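# Nest the small cardboard box inside the larger one

## Task

In the pink tray, set the bigger cardboard box upright with its open side facing up, then put the smaller box into it, also with its open side up, and lower it until it rests fully inside the bigger one.

## Robot and tools

Robot: two UR-type arms, left_arm and right_arm, each ending in a four-finger hand with 16 motors. right_arm has a right hand and left_arm a mirrored left hand. Cameras: cam_high (fixed, behind the arms), cam_left_wrist and cam_right_wrist, all 896x504.

Frames. Scene frame: origin at table-top height, midway between the arms; +z up, +x out over the table, left_arm on the +y side. Base origins sit near (-0.006, +0.576, 0) for left_arm and (-0.014, -0.677, 0) for right_arm, barely rotated. Reported hand positions (metres), quaternions (wxyz) and velocities are in each arm's own base frame. Hand point axes (right hand): +z along the straight fingers toward the tips, +y out of the palm face, +x across the palm away from the thumb; on the left hand +x points toward the thumb. The hand point sits just ahead of the index and middle knuckles; the palm face is at y = -0.062 m. A rigid mast near the wrist on the palm side can bump things.

The 48-number row (used by execute_actions and move): one flat list covering both arms, every value in [-1, 1]. Order: left dx, dy, dz, rx, ry, rz; then 16 left motor goals; left current_limit, left speed; then the same 24 for the right arm. Even if only one arm should move, all 48 are given.
- dx..rz are an offset, not a pose: a displacement from that arm's Hand target at the start of the action or move, expressed in the Hand target's own axes. 1.0 equals 0.6 m or 180 degrees; rx, ry, rz form one rotation vector. Within one action or one move list, every row is measured from that same starting Hand target, not from the previous row; a new call starts from the new Hand target, so repeating an offset moves further. All six at 0 re-requests the current Hand target.
- The 16 motor numbers are absolute goal angles, scaled linearly between each hinge's stops; 0 is a real goal, not 'unchanged'. Order: index_mcp, index_abd, index_pip, index_dip, thumb_cmc, thumb_axl, thumb_mcp, thumb_ipl, middle_mcp, middle_abd, middle_pip, middle_dip, ring_mcp, ring_abd, ring_pip, ring_dip. Straight values: _mcp -0.75, _abd 0.00, _pip -0.58, _dip -0.70; thumb_cmc -0.71, thumb_axl -0.68, thumb_mcp -0.23, thumb_ipl -0.17. Toward +1 the finger hinges curl toward the palm, _abd swings away from the thumb, thumb_cmc brings the thumb round in front of the palm. To keep a hand unchanged, resend its hand_goal, hand_current_limit and hand_speed.
- current_limit: -1 to +1 maps to 0 to 550 mA cap (minimum 11 mA); speed: set-point rate (speed+1)/2 of 8.5 rad/s. Starting values +0.4 and -0.6; the last values sent persist.

Tools:
- execute_actions(actions, cameras): actions is a list of actions, each up to 15 rows of 48 numbers, one row per 1/30 s; a short action repeats its last row to fill 15 steps. Images come back only with an empty list or when cameras names them (["all"] for all).
- move(target, speed, blend, stop_force, zero, blocking, cameras): straight-line hand paths toward one row or a list of up to 15 rows (same offset rules). speed in m/s, 0.002 to 3.2, default 0.25 (rotation up to twice that in rad/s), one number or one per target. blend in metres rounds corners in a list. stop_force in N, 4 to 120, ends an arm's path when its wrist sensor feels that much push; don't rely on it while the hand rotates, and leave it out when backing away from a contact. zero (default true) re-zeros before the move. blocking=false returns early; not allowed with stop_force. Paths do not avoid obstacles or the other arm, and must not sweep close past an arm's own base.
- wait(seconds 0 to 10), stop(), zoom_image(camera, region [x0,y0,x1,y1], at most 504x504 pixels), zero_wrist_force(arm), read_manual(section), finished_scene(scene).

Results: end_effector_position, end_effector_quat_wxyz, velocities, Hand target (the next offsets start from it), Joint positions and torques, Wrist force and Wrist torque (sensor frame; a third line shows the peak since last shown), and per motor hand_goal, hand_measured, hand_current_ma, hand_state (moving, goal, blocked, overload). A move adds a 'move:' line: done, off_target, moving, held or fault, plus limits=paced (pose clipped) or limits=held. Arms often stop short of the Hand target; a new command, even zeros, asks again, or send the missing distance. Orientation commands are clipped to 32 degrees from the current orientation each step. Warning lines: MOTOR HOT, HAND FAULT (later motion calls in the same reply are skipped), OVER-TEMPERATURE FAULT.

Avoid: outside force near 150 N on an arm, or joint torque at its limit (wrist joints 48.6 N m), which freezes that arm for 10 s; commanding past a firm contact; arms or hands pressing on each other; a finger motor at 495 mA or more for 5 s (shuts down 10 s); dropping boxes, releasing them while moving, slamming or letting them fall far. Anything ending off the table fails the task. The result must hold after the hands let go, before finished_scene.

Each tool is called after "Emit:" in YAML: its name, and indented under it one key for each argument.

## Session

Emit:
execute_actions:
  actions: []

Scene clock: 0.00 s.
left_arm: end_effector_position=(+0.6638, -0.0965, +0.3386) hand_goal=(-0.754, +0.000, -0.576, -0.696, -0.714, -0.678, -0.226, -0.168, -0.754, +0.000, -0.576, -0.696, -0.754, +0.000, -0.576, -0.696) hand_measured=(-0.754, +0.000, -0.576, -0.696, -0.714, -0.678, -0.226, -0.168, -0.754, +0.000, -0.576, -0.696, -0.754, +0.000, -0.576, -0.696) hand_current_ma=(+0, +0, +0, +0, +0, +0, +0, +0, +0, +0, +0, +0, +0, +0, +0, +0) hand_state=(goal, goal, goal, goal, goal, goal, goal, goal, goal, goal, goal, goal, goal, goal, goal, goal) hand_current_limit=0.40 hand_speed=-0.60 end_effector_quat_wxyz=(+0.582, -0.076, +0.809, +0.005) | right_arm: end_effector_position=(+0.8265, -0.1470, +0.2451) hand_goal=(-0.754, +0.000, -0.576, -0.696, -0.714, -0.678, -0.226, -0.168, -0.754, +0.000, -0.576, -0.696, -0.754, +0.000, -0.576, -0.696) hand_measured=(-0.754, +0.000, -0.576, -0.696, -0.714, -0.678, -0.226, -0.168, -0.754, +0.000, -0.576, -0.696, -0.754, +0.000, -0.576, -0.696) hand_current_ma=(+0, +0, +0, +0, +0, +0, +0, +0, +0, +0, +0, +0, +0, +0, +0, +0) hand_state=(goal, goal, goal, goal, goal, goal, goal, goal, goal, goal, goal, goal, goal, goal, goal, goal) hand_current_limit=0.40 hand_speed=-0.60 end_effector_quat_wxyz=(-0.202, +0.944, -0.169, -0.198)
Joint positions: left_arm=[-0.783 -1.572 2.008 0.056 0.749 1.111] | right_arm=[-0.376 -0.604 0.808 1.857 1.262 -1.671]
Joint velocities: within noise
Joint torques (N m): no reading
Wrist force (N): no reading
Wrist torque (N m): no reading
Wrist force, peak (N): no reading
Hand target: left_arm +0.6638, -0.0965, +0.3386; +0.582, -0.076, +0.809, +0.005 | right_arm +0.8265, -0.1470, +0.2451; -0.202, +0.944, -0.169, -0.198
camera_calibration:
cam_left_wrist: T_world_to_cam=[[0.359456, -0.542021, 0.759608, -0.576742], [-0.732656, -0.668068, -0.13, 0.422088], [0.577932, -0.509802, -0.637257, -0.0931135], [0, 0, 0, 1]] pos_world=[0.570372, -0.0780924, 0.433632]
cam_right_wrist: T_world_to_cam=[[-0.919293, -0.355215, 0.169479, 0.695762], [0.0899381, 0.229622, 0.969115, -0.32707], [-0.38316, 0.906143, -0.179143, 0.622186], [0, 0, 0, 1]] pos_world=[0.907422, -0.241542, 0.310512]

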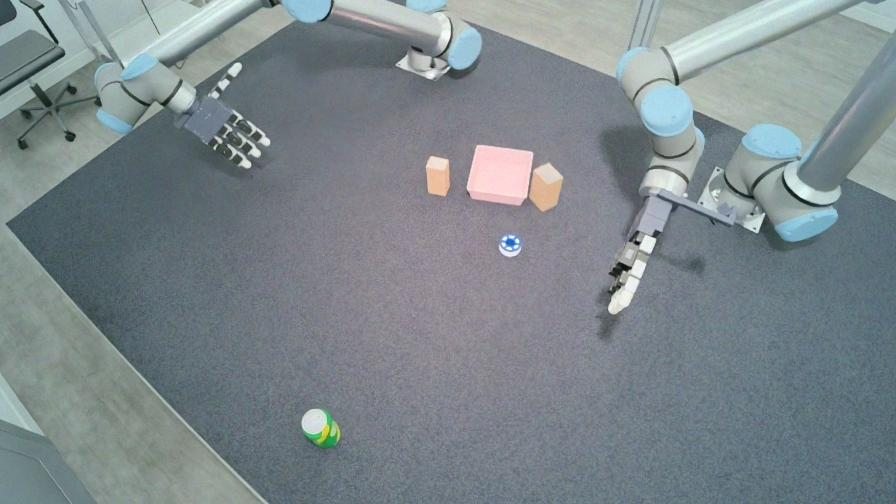

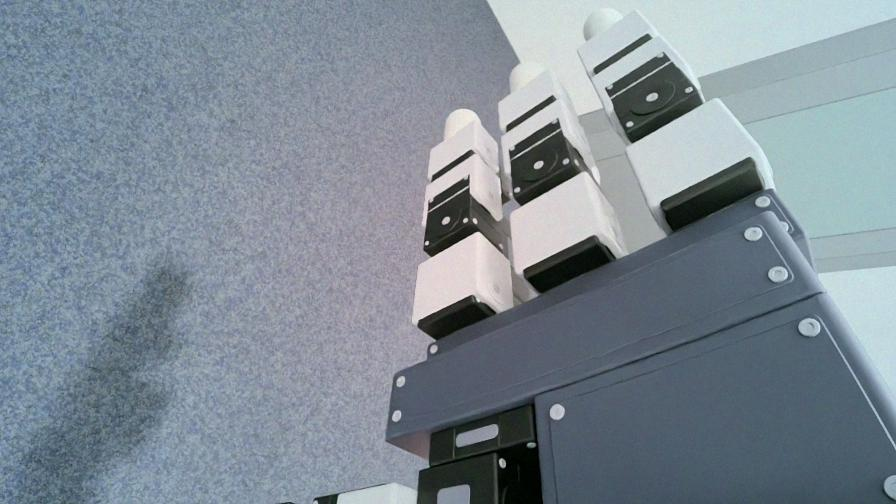

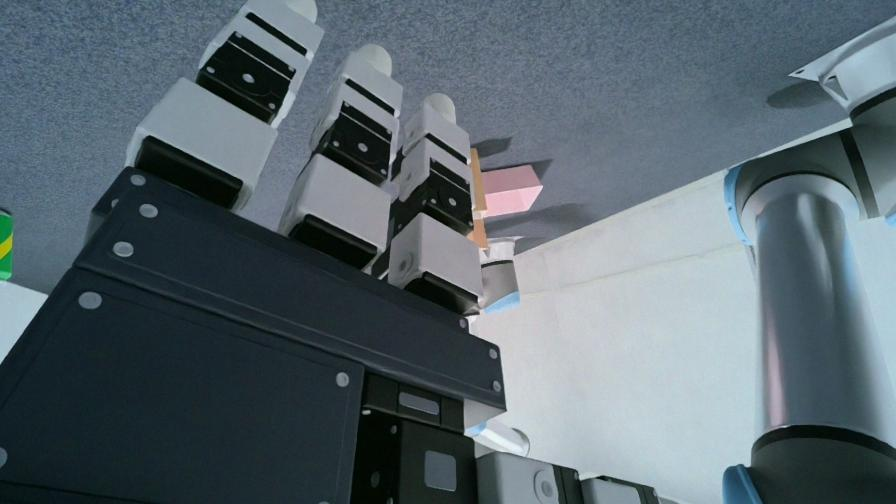

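Emit:
zoom_image:
  camera: "cam_high"
  region: [410, 120, 590, 270]

Emit:
zoom_image:
  camera: "cam_high"
  region: [520, 150, 580, 220]

Emit:
zoom_image:
  camera: "cam_high"
  region: [410, 145, 470, 205]

Scaled by 2.800 from the camera's 896x504 image, which has a finer 1280x720 frame.

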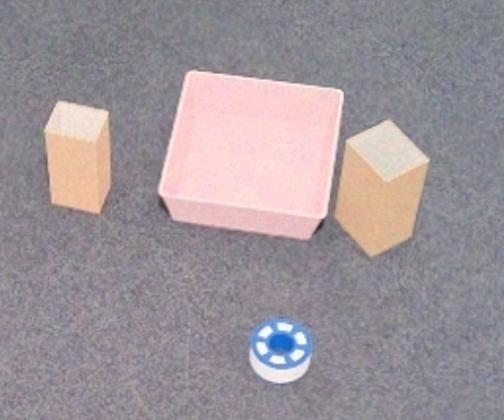

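Scaled by 7.200 from the camera's 896x504 image, which has a finer 1280x720 frame.

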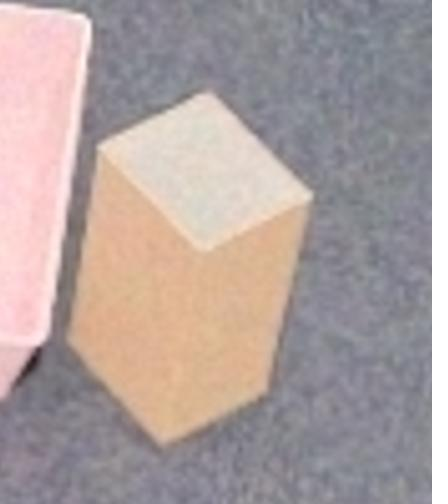

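Scaled by 8.400 from the camera's 896x504 image, which has a finer 1280x720 frame.

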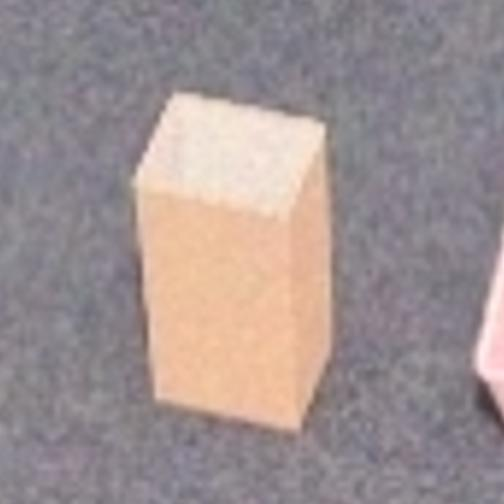

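Emit:
move:
  target: [0.1515,-0.4385,-0.1352,0.0761,0.3930,0.1525,-0.754,0,-0.576,-0.696,-0.714,-0.678,-0.226,-0.168,-0.754,0,-0.576,-0.696,-0.754,0,-0.576,-0.696,0.2,-0.6,-0.7315,-0.2848,0.4820,-0.0344,0.1851,0.2687,-0.754,0,-0.576,-0.696,-0.714,-0.678,-0.226,-0.168,-0.754,0,-0.576,-0.696,-0.754,0,-0.576,-0.696,0.2,-0.6]
  speed: 0.3
  cameras: ["all"]

Scene clock: 152.93 s.
left_arm: end_effector_position=(+0.5930, -0.3751, +0.3002) hand_goal=(-0.754, +0.000, -0.576, -0.696, -0.714, -0.678, -0.226, -0.168, -0.754, +0.000, -0.576, -0.696, -0.754, +0.000, -0.576, -0.696) hand_measured=(-0.754, -0.002, -0.576, -0.696, -0.714, -0.678, -0.224, -0.168, -0.754, -0.002, -0.576, -0.696, -0.754, -0.002, -0.576, -0.696) hand_current_ma=(+0, +0, +0, +0, +0, +0, +2, +0, +0, +0, +0, +0, +0, -1, +0, +0) hand_state=(goal, goal, goal, goal, goal, goal, goal, goal, goal, goal, goal, goal, goal, goal, goal, goal) hand_current_limit=0.20 hand_speed=-0.60 end_effector_quat_wxyz=(+0.000, +0.182, +0.983, +0.000) | right_arm: end_effector_position=(+0.4265, +0.2343, +0.2499) hand_goal=(-0.754, +0.000, -0.576, -0.696, -0.714, -0.678, -0.226, -0.168, -0.754, +0.000, -0.576, -0.696, -0.754, +0.000, -0.576, -0.696) hand_measured=(-0.752, +0.000, -0.576, -0.696, -0.714, -0.678, -0.224, -0.168, -0.752, +0.000, -0.576, -0.696, -0.752, +0.000, -0.576, -0.696) hand_current_ma=(+2, +0, +0, +0, +0, +0, +2, +0, +1, +0, +0, +0, +1, +0, +0, +0) hand_state=(goal, goal, goal, goal, goal, goal, goal, goal, goal, goal, goal, goal, goal, goal, goal, goal) hand_current_limit=0.20 hand_speed=-0.60 end_effector_quat_wxyz=(+0.000, +0.819, -0.574, +0.000)
Joint positions: left_arm=[-0.906 -1.063 1.363 1.27 1.571 1.031] | right_arm=[0.128 -1.306 1.81 1.067 1.571 -0.22]
Joint torques (N m): left_arm=[16.66 -77.55 -33.32 5.28 1.07 -4.01] | right_arm=[15.26 -55.84 -40.85 7.54 -0.04 1.3]
Wrist force (N): left_arm=[-1.2 -0.5 1.2] | right_arm=[1.6 0.0 0.0]
Wrist torque (N m): left_arm=[-0.13 0.28 -0.14] | right_arm=[-0.04 -0.14 0.31]
Wrist force, peak (N): left_arm=[-1.9 -1.5 1.6] | right_arm=[1.6 1.0 -1.6]
Hand target: left_arm +0.5930, -0.3750, +0.3002; +0.000, +0.182, +0.983, +0.000 | right_arm +0.4265, +0.2343, +0.2499; +0.000, +0.819, -0.574, +0.000
Off the commanded pose: left_arm 0.000 m, 0 deg | right_arm 0.000 m, 0 deg.
move: done
camera_calibration:
cam_left_wrist: T_world_to_cam=[[0.483491, -0.874361, -0.0415737, -0.630888], [-0.598979, -0.365101, 0.712689, -0.0395997], [-0.638327, -0.319677, -0.700247, 0.59275], [0, 0, 0, 1]] pos_world=[0.659678, -0.376594, 0.417065]
cam_right_wrist: T_world_to_cam=[[-0.850072, 0.526286, 0.0200237, 0.263964], [0.367207, 0.565011, 0.738865, -0.52257], [0.377541, 0.635442, -0.673556, -0.0133104], [0, 0, 0, 1]] pos_world=[0.421305, 0.164795, 0.371858]

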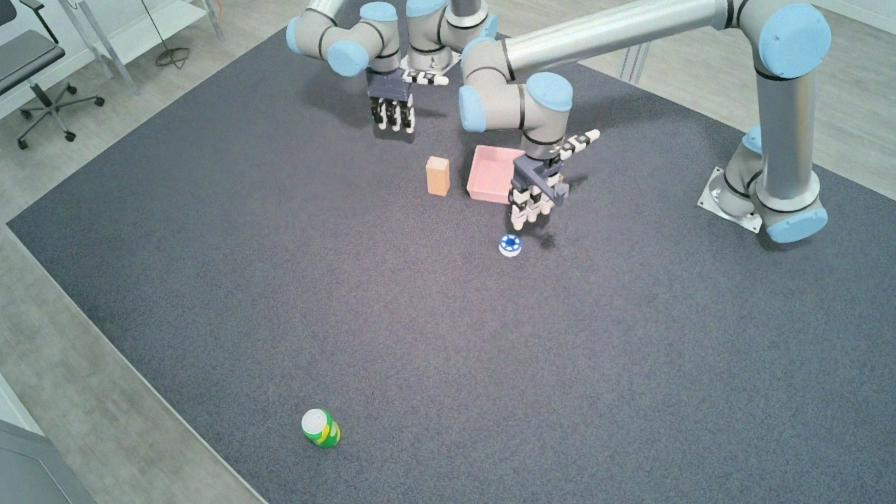

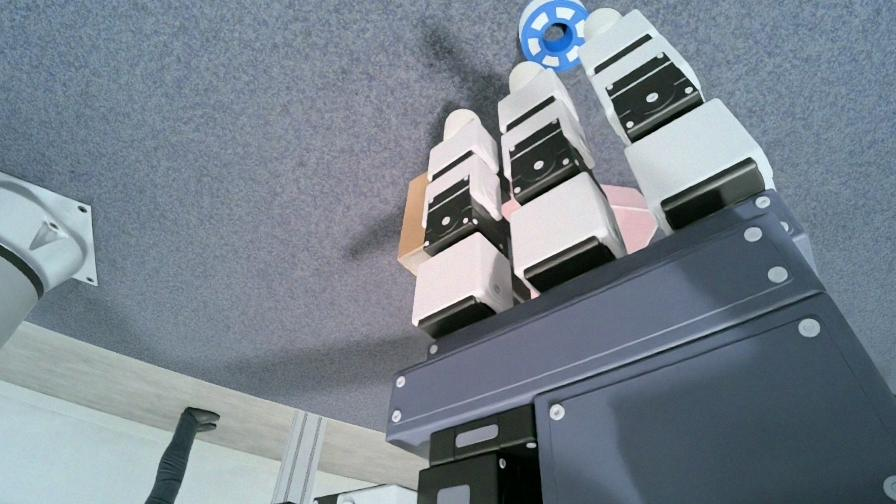

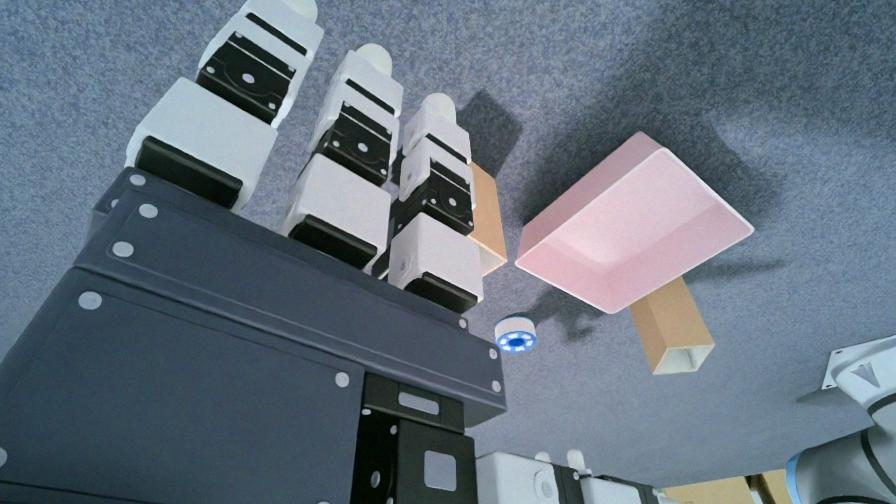

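Emit:
zoom_image:
  camera: "cam_right_wrist"
  region: [500, 120, 780, 400]

Emit:
zoom_image:
  camera: "cam_right_wrist"
  region: [610, 270, 730, 390]

Emit:
zoom_image:
  camera: "cam_right_wrist"
  region: [430, 140, 550, 300]

Emit:
zoom_image:
  camera: "cam_left_wrist"
  region: [370, 150, 490, 310]

Scaled by 1.800 from the camera's 896x504 image, which has a finer 1280x720 frame.

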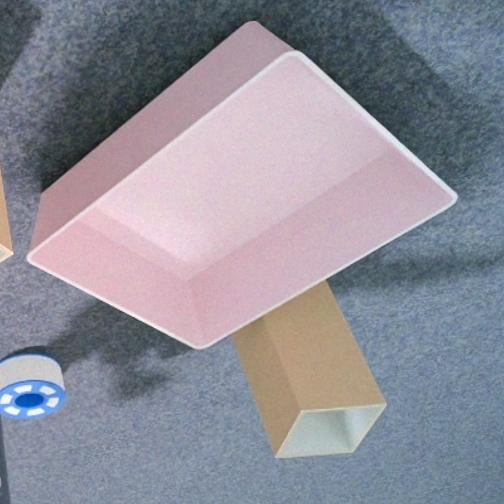

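Scaled by 4.200 from the camera's 896x504 image, which has a finer 1280x720 frame.

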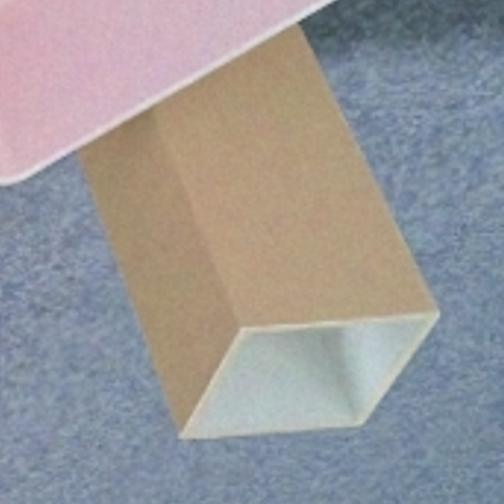

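Scaled by 3.150 from the camera's 896x504 image, which has a finer 1280x720 frame.

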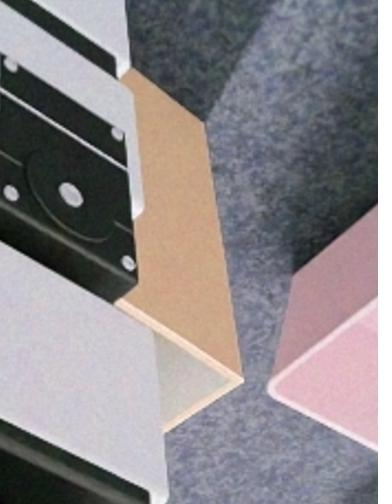

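Scaled by 3.150 from the camera's 896x504 image, which has a finer 1280x720 frame.

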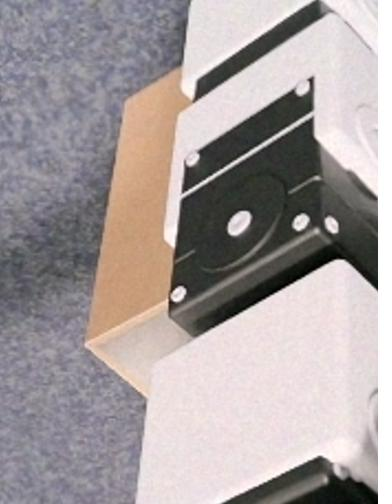

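Emit:
move:
  target: [0.2470,-0.4267,0,0.4998,0.0148,0.0148,0.0,0,-0.285,-0.696,0.571,-0.678,-0.337,-0.168,0.0,0,-0.285,-0.696,-0.754,0,-0.576,-0.696,0.2,-0.6,-0.2127,-0.3746,-0.0417,0.4998,0.0153,0.0153,0.0,0,-0.285,-0.696,0.571,-0.678,-0.022,-0.492,0.0,0,-0.285,-0.696,0.068,0,0.299,0.174,0.2,-0.6]
  speed: 0.3
  cameras: ["cam_high"]

Emit:
zoom_image:
  camera: "cam_high"
  region: [380, 80, 620, 260]

Scene clock: 256.90 s.
left_arm: end_effector_position=(+0.3630, -0.5611, +0.3004) hand_goal=(+0.000, +0.000, -0.286, -0.696, +0.570, -0.678, -0.338, -0.168, +0.000, +0.000, -0.286, -0.696, -0.754, +0.000, -0.576, -0.696) hand_measured=(+0.004, -0.002, -0.288, -0.696, +0.568, -0.678, -0.334, -0.168, +0.004, -0.002, -0.288, -0.696, -0.746, -0.002, -0.576, -0.696) hand_current_ma=(+2, +0, -1, +0, -1, +0, +3, +0, +3, +0, -1, +0, +8, -1, +0, +0) hand_state=(goal, goal, goal, goal, goal, goal, goal, goal, goal, goal, goal, goal, goal, goal, goal, goal) hand_current_limit=0.20 hand_speed=-0.60 end_effector_quat_wxyz=(-0.149, +0.149, +0.691, -0.691) | right_arm: end_effector_position=(+0.5940, +0.4311, +0.2748) hand_goal=(+0.000, +0.000, -0.286, -0.696, +0.570, -0.678, -0.022, -0.492, +0.000, +0.000, -0.286, -0.696, +0.068, +0.000, +0.298, +0.174) hand_measured=(+0.004, +0.000, -0.288, -0.696, +0.568, -0.678, -0.020, -0.490, +0.004, +0.000, -0.288, -0.696, +0.068, +0.000, +0.294, +0.170) hand_current_ma=(+4, +0, -1, +0, -1, +0, +1, +3, +3, +0, -1, +0, +0, +0, -5, -3) hand_state=(goal, goal, goal, goal, goal, goal, goal, goal, goal, goal, goal, goal, goal, goal, goal, goal) hand_current_limit=0.20 hand_speed=-0.60 end_effector_quat_wxyz=(+0.566, -0.567, +0.423, -0.423)
Joint positions: left_arm=[-0.916 -1.45 1.97 -0.52 2.651 -0.001] | right_arm=[0.393 -1.59 2.17 -0.58 1.676 0]
Joint torques (N m): left_arm=[12.05 -37.5 -43.78 -4.33 2.38 -3.54] | right_arm=[-11.53 -54.75 -49.39 -6 -1.87 1.86]
Wrist force (N): left_arm=[-0.7 0.9 0.1] | right_arm=[1.0 -0.7 1.3]
Wrist torque (N m): left_arm=[0.23 0.17 -0.30] | right_arm=[-0.15 -0.17 0.41]
Wrist force, peak (N): left_arm=[-1.8 -0.1 2.2] | right_arm=[0.7 -0.5 2.0]
Hand target: left_arm +0.3630, -0.5611, +0.3004; -0.149, +0.149, +0.691, -0.691 | right_arm +0.5941, +0.4311, +0.2749; +0.566, -0.567, +0.423, -0.423
Off the commanded pose: left_arm 0.000 m, 0 deg | right_arm 0.000 m, 0 deg.
move: done
Images, in order (width x height): cam_high 896x504.

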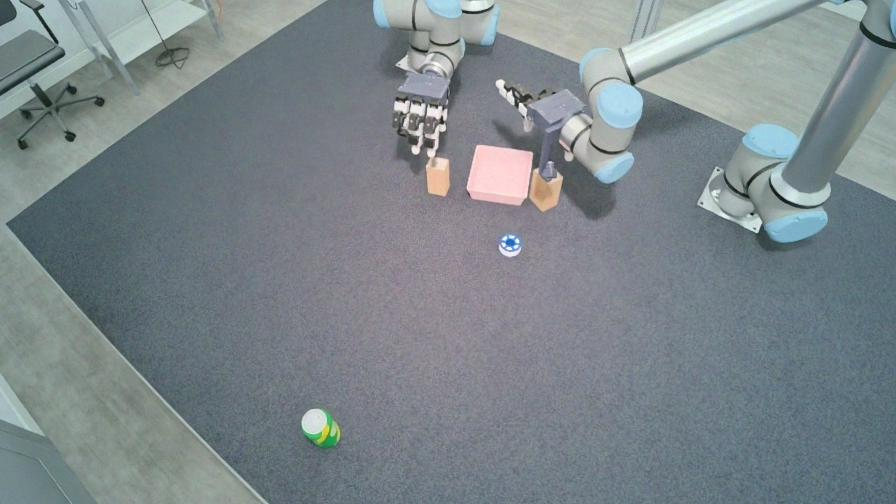

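Scaled by 2.100 from the camera's 896x504 image, which has a finer 1280x720 frame.

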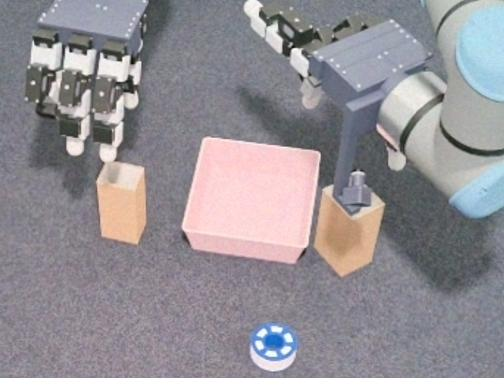

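Emit:
move:
  target: [0,0.237,0,0,0,0,0.0,0,-0.285,-0.696,0.571,-0.678,-0.337,-0.168,0.0,0,-0.285,-0.696,-0.754,0,-0.576,-0.696,0.2,-0.6,0,0.205,0,0,0,0,0.0,0,-0.285,-0.696,0.571,-0.678,-0.022,-0.492,0.0,0,-0.285,-0.696,0.068,0,0.299,0.174,0.2,-0.6]
  speed: 0.1
  stop_force: 8
  cameras: ["cam_high"]

Emit:
zoom_image:
  camera: "cam_high"
  region: [490, 70, 650, 230]

Emit:
zoom_image:
  camera: "cam_high"
  region: [370, 70, 490, 210]

Scene clock: 277.97 s.
left_arm: end_effector_position=(+0.3629, -0.5611, +0.1582) hand_goal=(+0.000, +0.000, -0.286, -0.696, +0.570, -0.678, -0.338, -0.168, +0.000, +0.000, -0.286, -0.696, -0.754, +0.000, -0.576, -0.696) hand_measured=(+0.004, -0.002, -0.288, -0.696, +0.568, -0.678, -0.334, -0.168, +0.004, -0.002, -0.288, -0.696, -0.746, -0.002, -0.576, -0.696) hand_current_ma=(+3, +0, -1, +0, -1, +0, +3, +0, +3, +0, -1, +0, +8, -1, +0, +0) hand_state=(goal, goal, goal, goal, goal, goal, goal, goal, goal, goal, goal, goal, goal, goal, goal, goal) hand_current_limit=0.20 hand_speed=-0.60 end_effector_quat_wxyz=(-0.149, +0.149, +0.691, -0.691) | right_arm: end_effector_position=(+0.5941, +0.4311, +0.1519) hand_goal=(+0.000, +0.000, -0.286, -0.696, +0.570, -0.678, -0.022, -0.492, +0.000, +0.000, -0.286, -0.696, +0.068, +0.000, +0.298, +0.174) hand_measured=(+0.004, +0.000, -0.288, -0.696, +0.568, -0.678, -0.020, -0.490, +0.004, +0.000, -0.288, -0.696, +0.070, +0.000, +0.294, +0.170) hand_current_ma=(+4, +0, -1, +0, -1, +0, +1, +3, +3, +0, -1, +0, +1, +0, -4, -3) hand_state=(goal, goal, goal, goal, goal, goal, goal, goal, goal, goal, goal, goal, goal, goal, goal, goal) hand_current_limit=0.20 hand_speed=-0.60 end_effector_quat_wxyz=(+0.566, -0.567, +0.423, -0.423)
Joint positions: left_arm=[-0.916 -1.292 2.084 -0.793 2.651 -0.001] | right_arm=[0.393 -1.424 2.275 -0.852 1.676 0]
Joint torques (N m): left_arm=[3.32 -69.16 -43.75 2.06 0.02 -4.2] | right_arm=[3.11 -61.77 -41.81 -1.74 1.05 0.65]
Wrist force (N): left_arm=[-0.5 0.7 -0.2] | right_arm=[0.9 -0.4 1.5]
Wrist torque (N m): left_arm=[0.23 0.15 -0.25] | right_arm=[-0.11 -0.16 0.37]
Wrist force, peak (N): left_arm=[-0.5 2.4 0.1] | right_arm=[0.8 -2.4 1.8]
Hand target: left_arm +0.3629, -0.5611, +0.1582; -0.149, +0.149, +0.691, -0.691 | right_arm +0.5941, +0.4311, +0.1519; +0.566, -0.567, +0.423, -0.423
Off the commanded pose: left_arm 0.000 m, 0 deg | right_arm 0.000 m, 0 deg.
move: done
Images, in order (width x height): cam_high 896x504.

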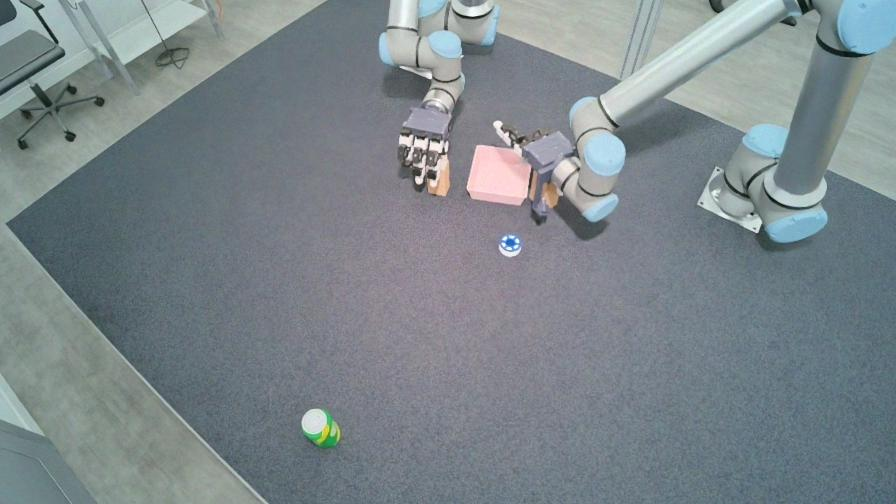

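Scaled by 3.150 from the camera's 896x504 image, which has a finer 1280x720 frame.

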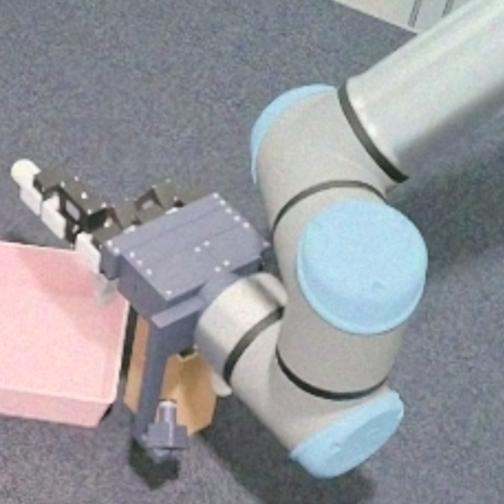

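Scaled by 3.600 from the camera's 896x504 image, which has a finer 1280x720 frame.

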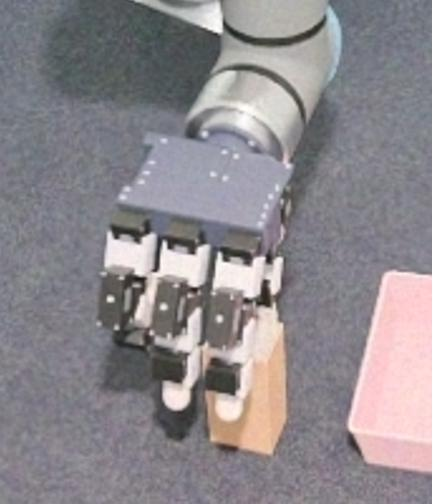

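Emit:
move:
  target: [0.008,0,-0.006,0,0,0,0.0,0,-0.285,-0.696,0.571,-0.678,-0.337,-0.168,0.0,0,-0.285,-0.696,-0.754,0,-0.576,-0.696,0.2,-0.85,-0.0117,0,-0.005,0,0,0,0.0,0,-0.285,-0.696,0.571,-0.678,-0.022,-0.492,0.0,0,-0.285,-0.696,0.068,0,0.299,0.174,0.2,-0.85]
  speed: 0.05

Emit:
execute_actions:
  actions:
    - [[0,0,0,0,0,0,0.0,0,-0.285,-0.696,0.571,-0.678,-0.226,-0.168,0.0,0,-0.285,-0.696,-0.754,0,-0.576,-0.696,0.2,-0.85,0,0,0,0,0,0,0.0,0,-0.285,-0.696,0.571,-0.678,0.112,-0.492,0.0,0,-0.285,-0.696,0.068,0,0.299,0.174,0.2,-0.85]]
    - [[0,0,0,0,0,0,0.2,0,-0.285,-0.696,0.571,-0.678,-0.226,-0.168,0.2,0,-0.285,-0.696,-0.754,0,-0.576,-0.696,0.2,-0.85,0,0,0,0,0,0,0.2,0,-0.285,-0.696,0.571,-0.678,0.112,-0.492,0.2,0,-0.285,-0.696,0.068,0,0.299,0.174,0.2,-0.85]]
    - [[0,0,0,0,0,0,0.26,0,-0.285,-0.696,0.571,-0.678,-0.226,-0.168,0.26,0,-0.285,-0.696,-0.754,0,-0.576,-0.696,0.2,-0.85,0,0,0,0,0,0,0.26,0,-0.285,-0.696,0.571,-0.678,0.112,-0.492,0.26,0,-0.285,-0.696,0.068,0,0.299,0.174,0.2,-0.85]]
  cameras: ["cam_high"]

Emit:
zoom_image:
  camera: "cam_high"
  region: [490, 110, 590, 230]

Emit:
zoom_image:
  camera: "cam_high"
  region: [380, 110, 480, 210]

Scene clock: 335.20 s.
left_arm: end_effector_position=(+0.3600, -0.5558, +0.1582) hand_goal=(+0.000, +0.000, -0.286, -0.696, +0.570, -0.678, -0.338, -0.168, +0.000, +0.000, -0.286, -0.696, -0.754, +0.000, -0.576, -0.696) hand_measured=(+0.004, -0.002, -0.288, -0.696, +0.568, -0.678, -0.334, -0.168, +0.004, -0.002, -0.288, -0.696, -0.746, -0.002, -0.576, -0.696) hand_current_ma=(+3, +0, -1, +0, -1, +0, +3, +0, +3, +0, -1, +0, +8, -1, +0, +0) hand_state=(goal, goal, goal, goal, goal, goal, goal, goal, goal, goal, goal, goal, goal, goal, goal, goal) hand_current_limit=0.20 hand_speed=-0.85 end_effector_quat_wxyz=(-0.149, +0.149, +0.691, -0.691) | right_arm: end_effector_position=(+0.5891, +0.4371, +0.1519) hand_goal=(+0.000, +0.000, -0.286, -0.696, +0.570, -0.678, -0.022, -0.492, +0.000, +0.000, -0.286, -0.696, +0.068, +0.000, +0.298, +0.174) hand_measured=(+0.004, +0.000, -0.288, -0.696, +0.568, -0.678, -0.020, -0.490, +0.004, +0.000, -0.288, -0.696, +0.070, +0.000, +0.294, +0.170) hand_current_ma=(+4, +0, -1, +0, -1, +0, +1, +3, +3, +0, -1, +0, +1, +0, -4, -3) hand_state=(goal, goal, goal, goal, goal, goal, goal, goal, goal, goal, goal, goal, goal, goal, goal, goal) hand_current_limit=0.20 hand_speed=-0.85 end_effector_quat_wxyz=(+0.567, -0.567, +0.423, -0.423)
Joint positions: left_arm=[-0.914 -1.3 2.095 -0.796 2.653 -0.001] | right_arm=[0.409 -1.423 2.274 -0.852 1.692 0]
Joint torques (N m): left_arm=[10.16 -49.02 -34.74 -3.24 1.62 -3.28] | right_arm=[-11.08 -32.79 -40.93 0.33 -1.56 -1.51]
Wrist force (N): left_arm=[-0.5 0.7 0.1] | right_arm=[0.8 -0.5 1.6]
Wrist torque (N m): left_arm=[0.21 0.16 -0.24] | right_arm=[-0.13 -0.14 0.35]
Wrist force, peak (N): left_arm=[-1.3 0.7 -0.1] | right_arm=[0.9 -0.4 2.0]
Hand target: left_arm +0.3601, -0.5559, +0.1582; -0.149, +0.149, +0.691, -0.691 | right_arm +0.5892, +0.4370, +0.1519; +0.566, -0.567, +0.423, -0.423
Off the commanded pose: left_arm 0.000 m, 0 deg | right_arm 0.000 m, 0 deg.
move: done

Scene clock: 336.90 s.
left_arm: end_effector_position=(+0.3601, -0.5559, +0.1582) hand_goal=(+0.260, +0.000, -0.286, -0.696, +0.570, -0.678, -0.226, -0.168, +0.260, +0.000, -0.286, -0.696, -0.754, +0.000, -0.576, -0.696) hand_measured=(+0.234, +0.000, -0.292, -0.698, +0.568, -0.678, -0.232, -0.170, +0.236, -0.002, -0.290, -0.696, -0.746, -0.002, -0.576, -0.696) hand_current_ma=(-44, +0, -5, +0, -1, +0, -8, -1, -41, +0, -4, +0, +8, -1, +0, +0) hand_state=(blocked, goal, goal, goal, goal, goal, goal, goal, blocked, goal, goal, goal, goal, goal, goal, goal) hand_current_limit=0.20 hand_speed=-0.85 end_effector_quat_wxyz=(-0.149, +0.149, +0.691, -0.691) | right_arm: end_effector_position=(+0.5892, +0.4370, +0.1519) hand_goal=(+0.260, +0.000, -0.286, -0.696, +0.570, -0.678, +0.112, -0.492, +0.260, +0.000, -0.286, -0.696, +0.068, +0.000, +0.298, +0.174) hand_measured=(+0.238, +0.000, -0.290, -0.696, +0.568, -0.678, +0.098, -0.496, +0.240, +0.000, -0.290, -0.696, +0.070, +0.000, +0.294, +0.170) hand_current_ma=(-43, +0, -3, +0, -2, +0, -28, -5, -36, +0, -3, +0, +1, +0, -4, -3) hand_state=(blocked, goal, goal, goal, goal, goal, goal, goal, goal, goal, goal, goal, goal, goal, goal, goal) hand_current_limit=0.20 hand_speed=-0.85 end_effector_quat_wxyz=(+0.566, -0.567, +0.423, -0.423)
Joint positions: left_arm=[-0.914 -1.3 2.095 -0.796 2.653 -0.001] | right_arm=[0.409 -1.423 2.274 -0.851 1.692 0]
Joint torques (N m): left_arm=[-0.72 -40.68 -39.83 1.82 -2.19 -3.9] | right_arm=[-11.31 -34.3 -32.87 0.39 -1.98 -1.34]
Wrist force (N): left_arm=[-0.8 -1.0 1.0] | right_arm=[1.0 -0.8 1.6]
Wrist torque (N m): left_arm=[0.19 0.20 -0.28] | right_arm=[-0.02 -0.17 0.38]
Wrist force, peak (N): left_arm=[-0.9 -1.4 0.8] | right_arm=[0.8 -1.4 1.8]
Hand target: left_arm +0.3601, -0.5559, +0.1582; -0.149, +0.149, +0.691, -0.691 | right_arm +0.5892, +0.4370, +0.1519; +0.566, -0.567, +0.423, -0.423
Off the commanded pose: left_arm 0.000 m, 0 deg | right_arm 0.000 m, 0 deg.
Images, in order (width x height): cam_high 896x504.

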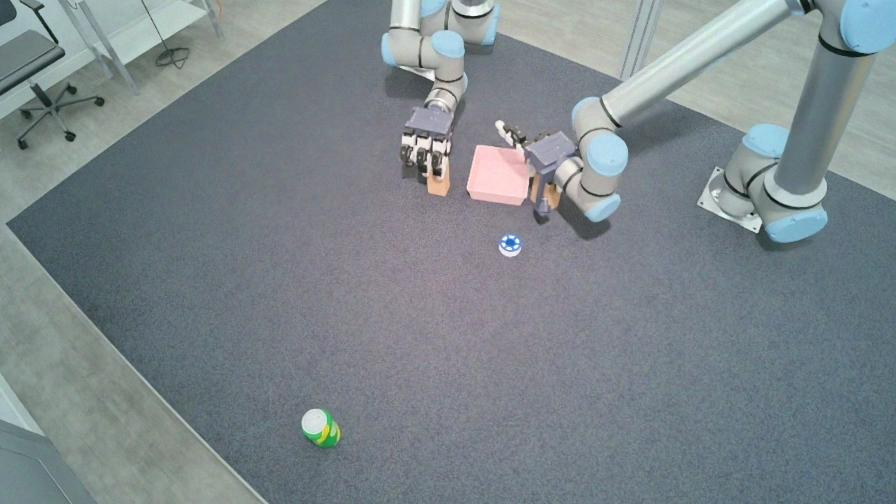

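Scaled by 4.200 from the camera's 896x504 image, which has a finer 1280x720 frame.

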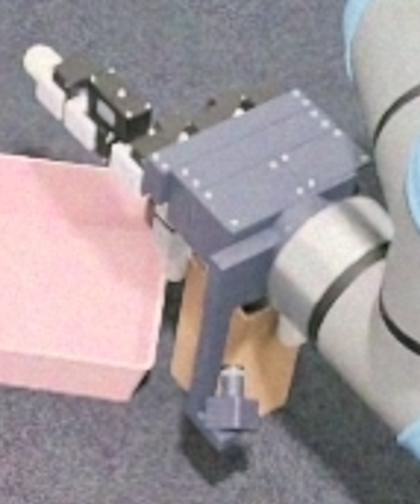

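Scaled by 5.040 from the camera's 896x504 image, which has a finer 1280x720 frame.

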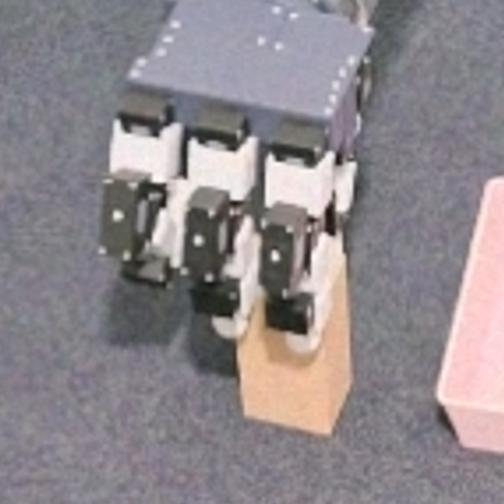

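Emit:
execute_actions:
  actions:
    - [[0,0,0,0,0,0,0.32,0,-0.285,-0.696,0.571,-0.678,-0.226,-0.168,0.32,0,-0.285,-0.696,-0.754,0,-0.576,-0.696,0.2,-0.85,0,0,0,0,0,0,0.15,0,-0.285,-0.696,0.571,-0.678,0.05,-0.492,0.15,0,-0.285,-0.696,0.068,0,0.299,0.174,0.2,-0.85]]
    - [[0,0,0,0,0,0,0.32,0,-0.285,-0.696,0.571,-0.678,-0.18,-0.168,0.32,0,-0.285,-0.696,-0.754,0,-0.576,-0.696,0.2,-0.85,-0.004,0,0,0,0,0,0.15,0,-0.285,-0.696,0.571,-0.678,0.05,-0.492,0.15,0,-0.285,-0.696,0.068,0,0.299,0.174,0.2,-0.85],[0,0,0,0,0,0,0.32,0,-0.285,-0.696,0.571,-0.678,-0.18,-0.168,0.32,0,-0.285,-0.696,-0.754,0,-0.576,-0.696,0.2,-0.85,-0.0117,0,0,0,0,0,0.15,0,-0.285,-0.696,0.571,-0.678,0.05,-0.492,0.15,0,-0.285,-0.696,0.068,0,0.299,0.174,0.2,-0.85]]
    - [[0,0,0,0,0,0,0.32,0,-0.285,-0.696,0.571,-0.678,-0.15,-0.168,0.32,0,-0.285,-0.696,-0.754,0,-0.576,-0.696,0.2,-0.85,0,0,0,0,0,0,0.2,0,-0.285,-0.696,0.571,-0.678,0.112,-0.492,0.2,0,-0.285,-0.696,0.068,0,0.299,0.174,0.2,-0.85]]
    - [[0,0,0,0,0,0,0.32,0,-0.285,-0.696,0.571,-0.678,-0.15,-0.168,0.32,0,-0.285,-0.696,-0.754,0,-0.576,-0.696,0.2,-0.85,0,0,0,0,0,0,0.28,0,-0.285,-0.696,0.571,-0.678,0.14,-0.492,0.28,0,-0.285,-0.696,0.068,0,0.299,0.174,0.2,-0.85]]
    - [[0,0,0,0,0,0,0.32,0,-0.285,-0.696,0.571,-0.678,-0.13,-0.168,0.32,0,-0.285,-0.696,-0.754,0,-0.576,-0.696,0.2,-0.85,0,0,0,0,0,0,0.32,0,-0.285,-0.696,0.571,-0.678,0.18,-0.492,0.32,0,-0.285,-0.696,0.068,0,0.299,0.174,0.2,-0.85]]
  cameras: ["cam_high"]

Emit:
zoom_image:
  camera: "cam_high"
  region: [380, 110, 480, 210]

Scene clock: 362.60 s.
left_arm: end_effector_position=(+0.3601, -0.5559, +0.1582) hand_goal=(+0.320, +0.000, -0.286, -0.696, +0.570, -0.678, -0.130, -0.168, +0.320, +0.000, -0.286, -0.696, -0.754, +0.000, -0.576, -0.696) hand_measured=(+0.256, +0.000, -0.304, -0.702, +0.566, -0.678, -0.236, -0.180, +0.258, +0.000, -0.300, -0.702, -0.746, -0.002, -0.576, -0.696) hand_current_ma=(-165, +0, -23, -5, -3, +0, -330, -23, -158, +0, -17, -4, +8, -1, +0, +0) hand_state=(blocked, goal, goal, goal, goal, goal, blocked, goal, blocked, goal, goal, goal, goal, goal, goal, goal) hand_current_limit=0.20 hand_speed=-0.85 end_effector_quat_wxyz=(-0.149, +0.149, +0.691, -0.691) | right_arm: end_effector_position=(+0.5872, +0.4437, +0.1519) hand_goal=(+0.320, +0.000, -0.286, -0.696, +0.570, -0.678, +0.180, -0.492, +0.320, +0.000, -0.286, -0.696, +0.068, +0.000, +0.298, +0.174) hand_measured=(+0.242, +0.002, -0.300, -0.700, +0.560, -0.678, +0.112, -0.508, +0.260, +0.002, -0.300, -0.700, +0.070, +0.000, +0.294, +0.170) hand_current_ma=(-242, +1, -22, -3, -11, -1, -259, -35, -169, +1, -20, -4, +1, +0, -4, -3) hand_state=(blocked, goal, goal, goal, goal, goal, blocked, goal, blocked, goal, goal, goal, goal, goal, goal, goal) hand_current_limit=0.20 hand_speed=-0.85 end_effector_quat_wxyz=(+0.566, -0.567, +0.423, -0.423)
Joint positions: left_arm=[-0.914 -1.3 2.095 -0.796 2.653 -0.001] | right_arm=[0.423 -1.418 2.268 -0.85 1.706 0]
Joint torques (N m): left_arm=[-2.21 -42.32 -24.57 1.79 -2.22 -3.32] | right_arm=[15.36 -57.71 -23.06 -3.69 1.18 -0.61]
Wrist force (N): left_arm=[-0.8 -5.2 -0.9] | right_arm=[0.4 -2.7 2.1]
Wrist torque (N m): left_arm=[-0.08 0.23 -0.32] | right_arm=[-0.07 -0.11 0.31]
Wrist force, peak (N): left_arm=[-0.9 -5.6 -1.1] | right_arm=[0.6 -2.7 2.5]
Hand target: left_arm +0.3601, -0.5559, +0.1582; -0.149, +0.149, +0.691, -0.691 | right_arm +0.5872, +0.4437, +0.1519; +0.566, -0.567, +0.423, -0.423
Off the commanded pose: left_arm 0.000 m, 0 deg | right_arm 0.000 m, 0 deg.
Images, in order (width x height): cam_high 896x504.

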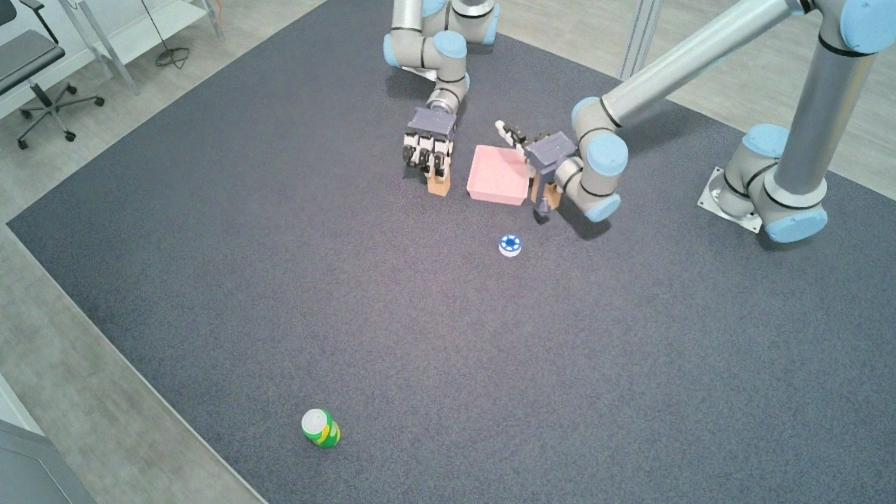

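Scaled by 5.040 from the camera's 896x504 image, which has a finer 1280x720 frame.

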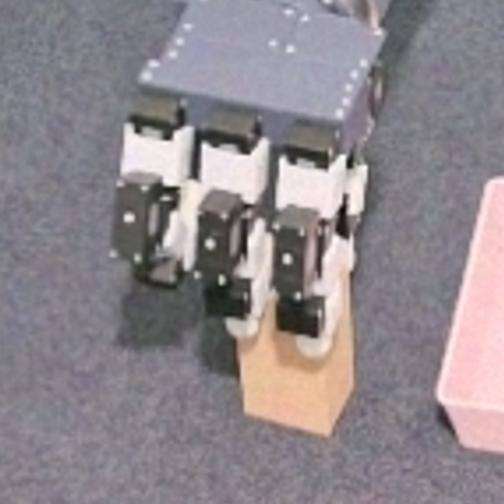

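Emit:
move:
  target: [0,-0.15,0,0,0,0,0.32,0,-0.285,-0.696,0.571,-0.678,-0.13,-0.168,0.32,0,-0.285,-0.696,-0.754,0,-0.576,-0.696,0.2,-0.85,0,-0.25,0,0,0,0,0.32,0,-0.285,-0.696,0.571,-0.678,0.18,-0.492,0.32,0,-0.285,-0.696,0.068,0,0.299,0.174,0.2,-0.85]
  speed: 0.1
  cameras: ["cam_high"]

Emit:
zoom_image:
  camera: "cam_high"
  region: [380, 70, 620, 250]

Scene clock: 372.47 s.
left_arm: end_effector_position=(+0.3601, -0.5559, +0.2483) hand_goal=(+0.320, +0.000, -0.286, -0.696, +0.570, -0.678, -0.130, -0.168, +0.320, +0.000, -0.286, -0.696, -0.754, +0.000, -0.576, -0.696) hand_measured=(+0.256, +0.002, -0.312, -0.706, +0.560, -0.678, -0.226, -0.184, +0.258, +0.002, -0.304, -0.704, -0.746, -0.002, -0.576, -0.696) hand_current_ma=(-165, +1, -42, -12, -10, +0, -330, -30, -158, +1, -24, -8, +8, -1, +0, +0) hand_state=(blocked, goal, blocked, goal, goal, goal, blocked, goal, blocked, goal, goal, goal, goal, goal, goal, goal) hand_current_limit=0.20 hand_speed=-0.85 end_effector_quat_wxyz=(-0.149, +0.149, +0.691, -0.691) | right_arm: end_effector_position=(+0.5872, +0.4437, +0.3020) hand_goal=(+0.320, +0.000, -0.286, -0.696, +0.570, -0.678, +0.180, -0.492, +0.320, +0.000, -0.286, -0.696, +0.068, +0.000, +0.298, +0.174) hand_measured=(+0.244, +0.004, -0.304, -0.702, +0.556, -0.680, +0.112, -0.508, +0.266, +0.004, -0.302, -0.702, +0.070, +0.000, +0.294, +0.170) hand_current_ma=(-233, +3, -29, -6, -19, -2, -259, -38, -142, +2, -23, -7, +1, +0, -4, -3) hand_state=(blocked, goal, goal, goal, goal, goal, blocked, goal, blocked, goal, goal, goal, goal, goal, goal, goal) hand_current_limit=0.20 hand_speed=-0.85 end_effector_quat_wxyz=(+0.567, -0.566, +0.423, -0.423)
Joint positions: left_arm=[-0.914 -1.408 2.029 -0.621 2.653 -0.001] | right_arm=[0.423 -1.611 2.135 -0.524 1.707 0]
Joint torques (N m): left_arm=[13.01 -39.97 -26.01 -4.59 1.82 3.54] | right_arm=[11.71 -30.73 -33.62 -4.03 0.66 -0.85]
Wrist force (N): left_arm=[-0.4 0.9 0.3] | right_arm=[0.7 -0.4 1.5]
Wrist torque (N m): left_arm=[0.23 0.14 -0.22] | right_arm=[-0.08 -0.10 0.34]
Wrist force, peak (N): left_arm=[-0.9 -5.6 -1.3] | right_arm=[0.9 -3.1 2.2]
Hand target: left_arm +0.3601, -0.5558, +0.2482; -0.149, +0.149, +0.691, -0.691 | right_arm +0.5872, +0.4437, +0.3019; +0.566, -0.567, +0.423, -0.423
Off the commanded pose: left_arm 0.000 m, 0 deg | right_arm 0.000 m, 0 deg.
move: done
Images, in order (width x height): cam_high 896x504.

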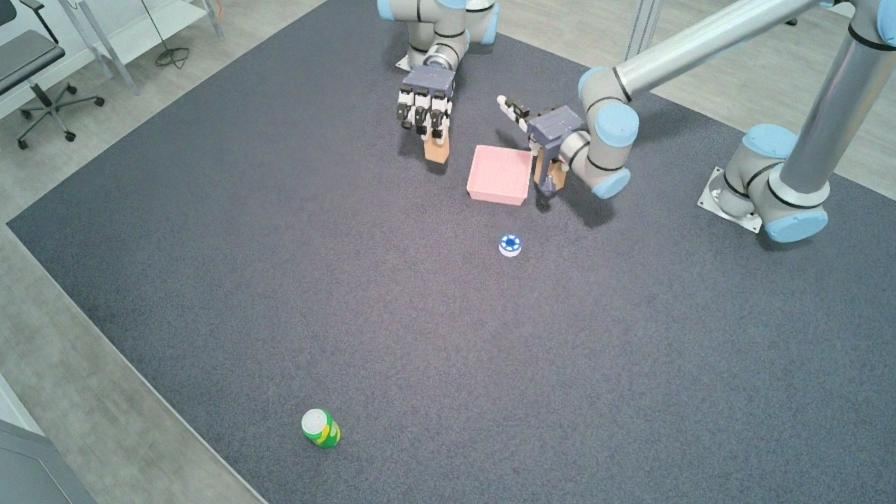

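Scaled by 2.100 from the camera's 896x504 image, which has a finer 1280x720 frame.

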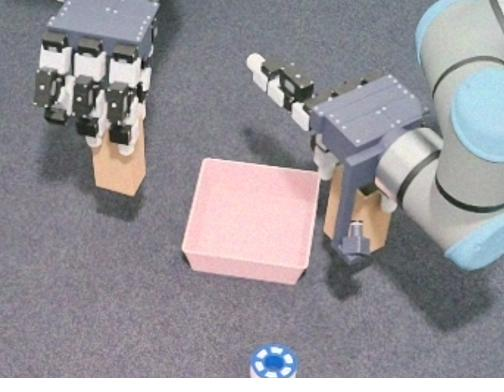

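Emit:
move:
  target: [-0.1573,0,0.1893,0,-0.2344,0,0.32,0,-0.285,-0.696,0.571,-0.678,-0.13,-0.168,0.32,0,-0.285,-0.696,-0.754,0,-0.576,-0.696,0.2,-0.85,0.2818,0,-0.2225,0,0,0,0.32,0,-0.285,-0.696,0.571,-0.678,0.18,-0.492,0.32,0,-0.285,-0.696,0.068,0,0.299,0.174,0.2,-0.85]
  speed: 0.15
  cameras: ["cam_high"]

Emit:
zoom_image:
  camera: "cam_high"
  region: [380, 70, 620, 250]

Scene clock: 396.30 s.
left_arm: end_effector_position=(+0.3992, -0.6983, +0.2482) hand_goal=(+0.320, +0.000, -0.286, -0.696, +0.570, -0.678, -0.130, -0.168, +0.320, +0.000, -0.286, -0.696, -0.754, +0.000, -0.576, -0.696) hand_measured=(+0.256, +0.002, -0.312, -0.706, +0.560, -0.678, -0.226, -0.184, +0.258, +0.002, -0.304, -0.704, -0.746, -0.002, -0.576, -0.696) hand_current_ma=(-165, +1, -43, -12, -10, +0, -330, -30, -158, +1, -25, -8, +8, -1, +0, +0) hand_state=(blocked, goal, blocked, goal, goal, goal, blocked, goal, blocked, goal, goal, goal, goal, goal, goal, goal) hand_current_limit=0.20 hand_speed=-0.85 end_effector_quat_wxyz=(+0.109, -0.110, +0.699, -0.699) | right_arm: end_effector_position=(+0.5071, +0.2437, +0.3018) hand_goal=(+0.320, +0.000, -0.286, -0.696, +0.570, -0.678, +0.180, -0.492, +0.320, +0.000, -0.286, -0.696, +0.068, +0.000, +0.298, +0.174) hand_measured=(+0.244, +0.004, -0.304, -0.702, +0.556, -0.680, +0.112, -0.508, +0.266, +0.004, -0.302, -0.702, +0.070, +0.000, +0.294, +0.170) hand_current_ma=(-233, +4, -29, -6, -20, -2, -259, -38, -141, +3, -23, -7, +1, +0, -4, -3) hand_state=(blocked, goal, goal, goal, goal, goal, blocked, goal, blocked, goal, goal, goal, goal, goal, goal, goal) hand_current_limit=0.20 hand_speed=-0.85 end_effector_quat_wxyz=(+0.566, -0.567, +0.423, -0.423)
Joint positions: left_arm=[-1.232 -1.436 2.062 -0.626 1.598 0] | right_arm=[-0.082 -2.009 2.421 -0.412 1.201 0]
Joint torques (N m): left_arm=[10.21 -64.61 -27.8 -0.87 -2.22 3.62] | right_arm=[-6.02 -4.13 -53.89 -5.45 -0.88 1.73]
Wrist force (N): left_arm=[-0.6 0.6 0.4] | right_arm=[0.7 -0.4 1.2]
Wrist torque (N m): left_arm=[0.13 0.16 -0.25] | right_arm=[-0.05 -0.13 0.39]
Wrist force, peak (N): left_arm=[-0.7 1.4 0.0] | right_arm=[1.4 0.0 2.3]
Hand target: left_arm +0.3992, -0.6982, +0.2482; +0.110, -0.110, +0.698, -0.699 | right_arm +0.5072, +0.2437, +0.3019; +0.566, -0.567, +0.423, -0.423
Off the commanded pose: left_arm 0.000 m, 0 deg | right_arm 0.000 m, 0 deg.
move: done
Images, in order (width x height): cam_high 896x504.

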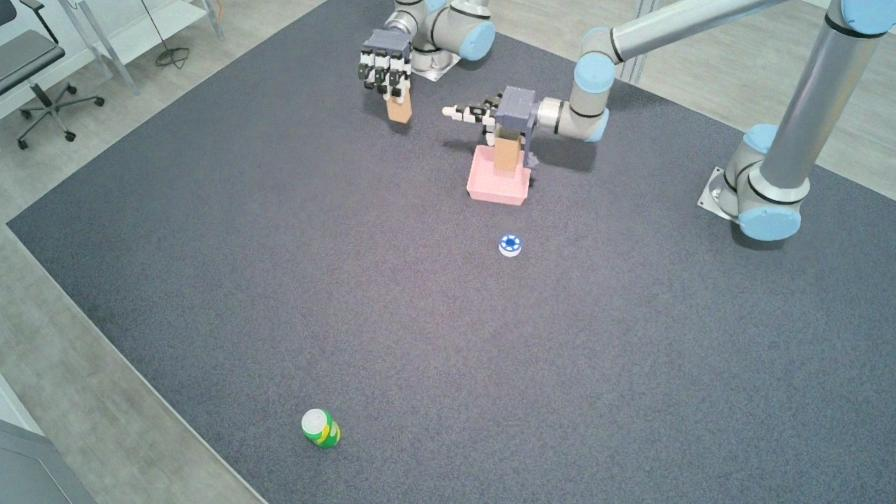

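Scaled by 2.100 from the camera's 896x504 image, which has a finer 1280x720 frame.

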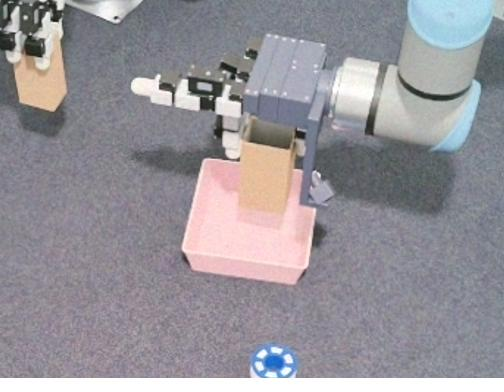

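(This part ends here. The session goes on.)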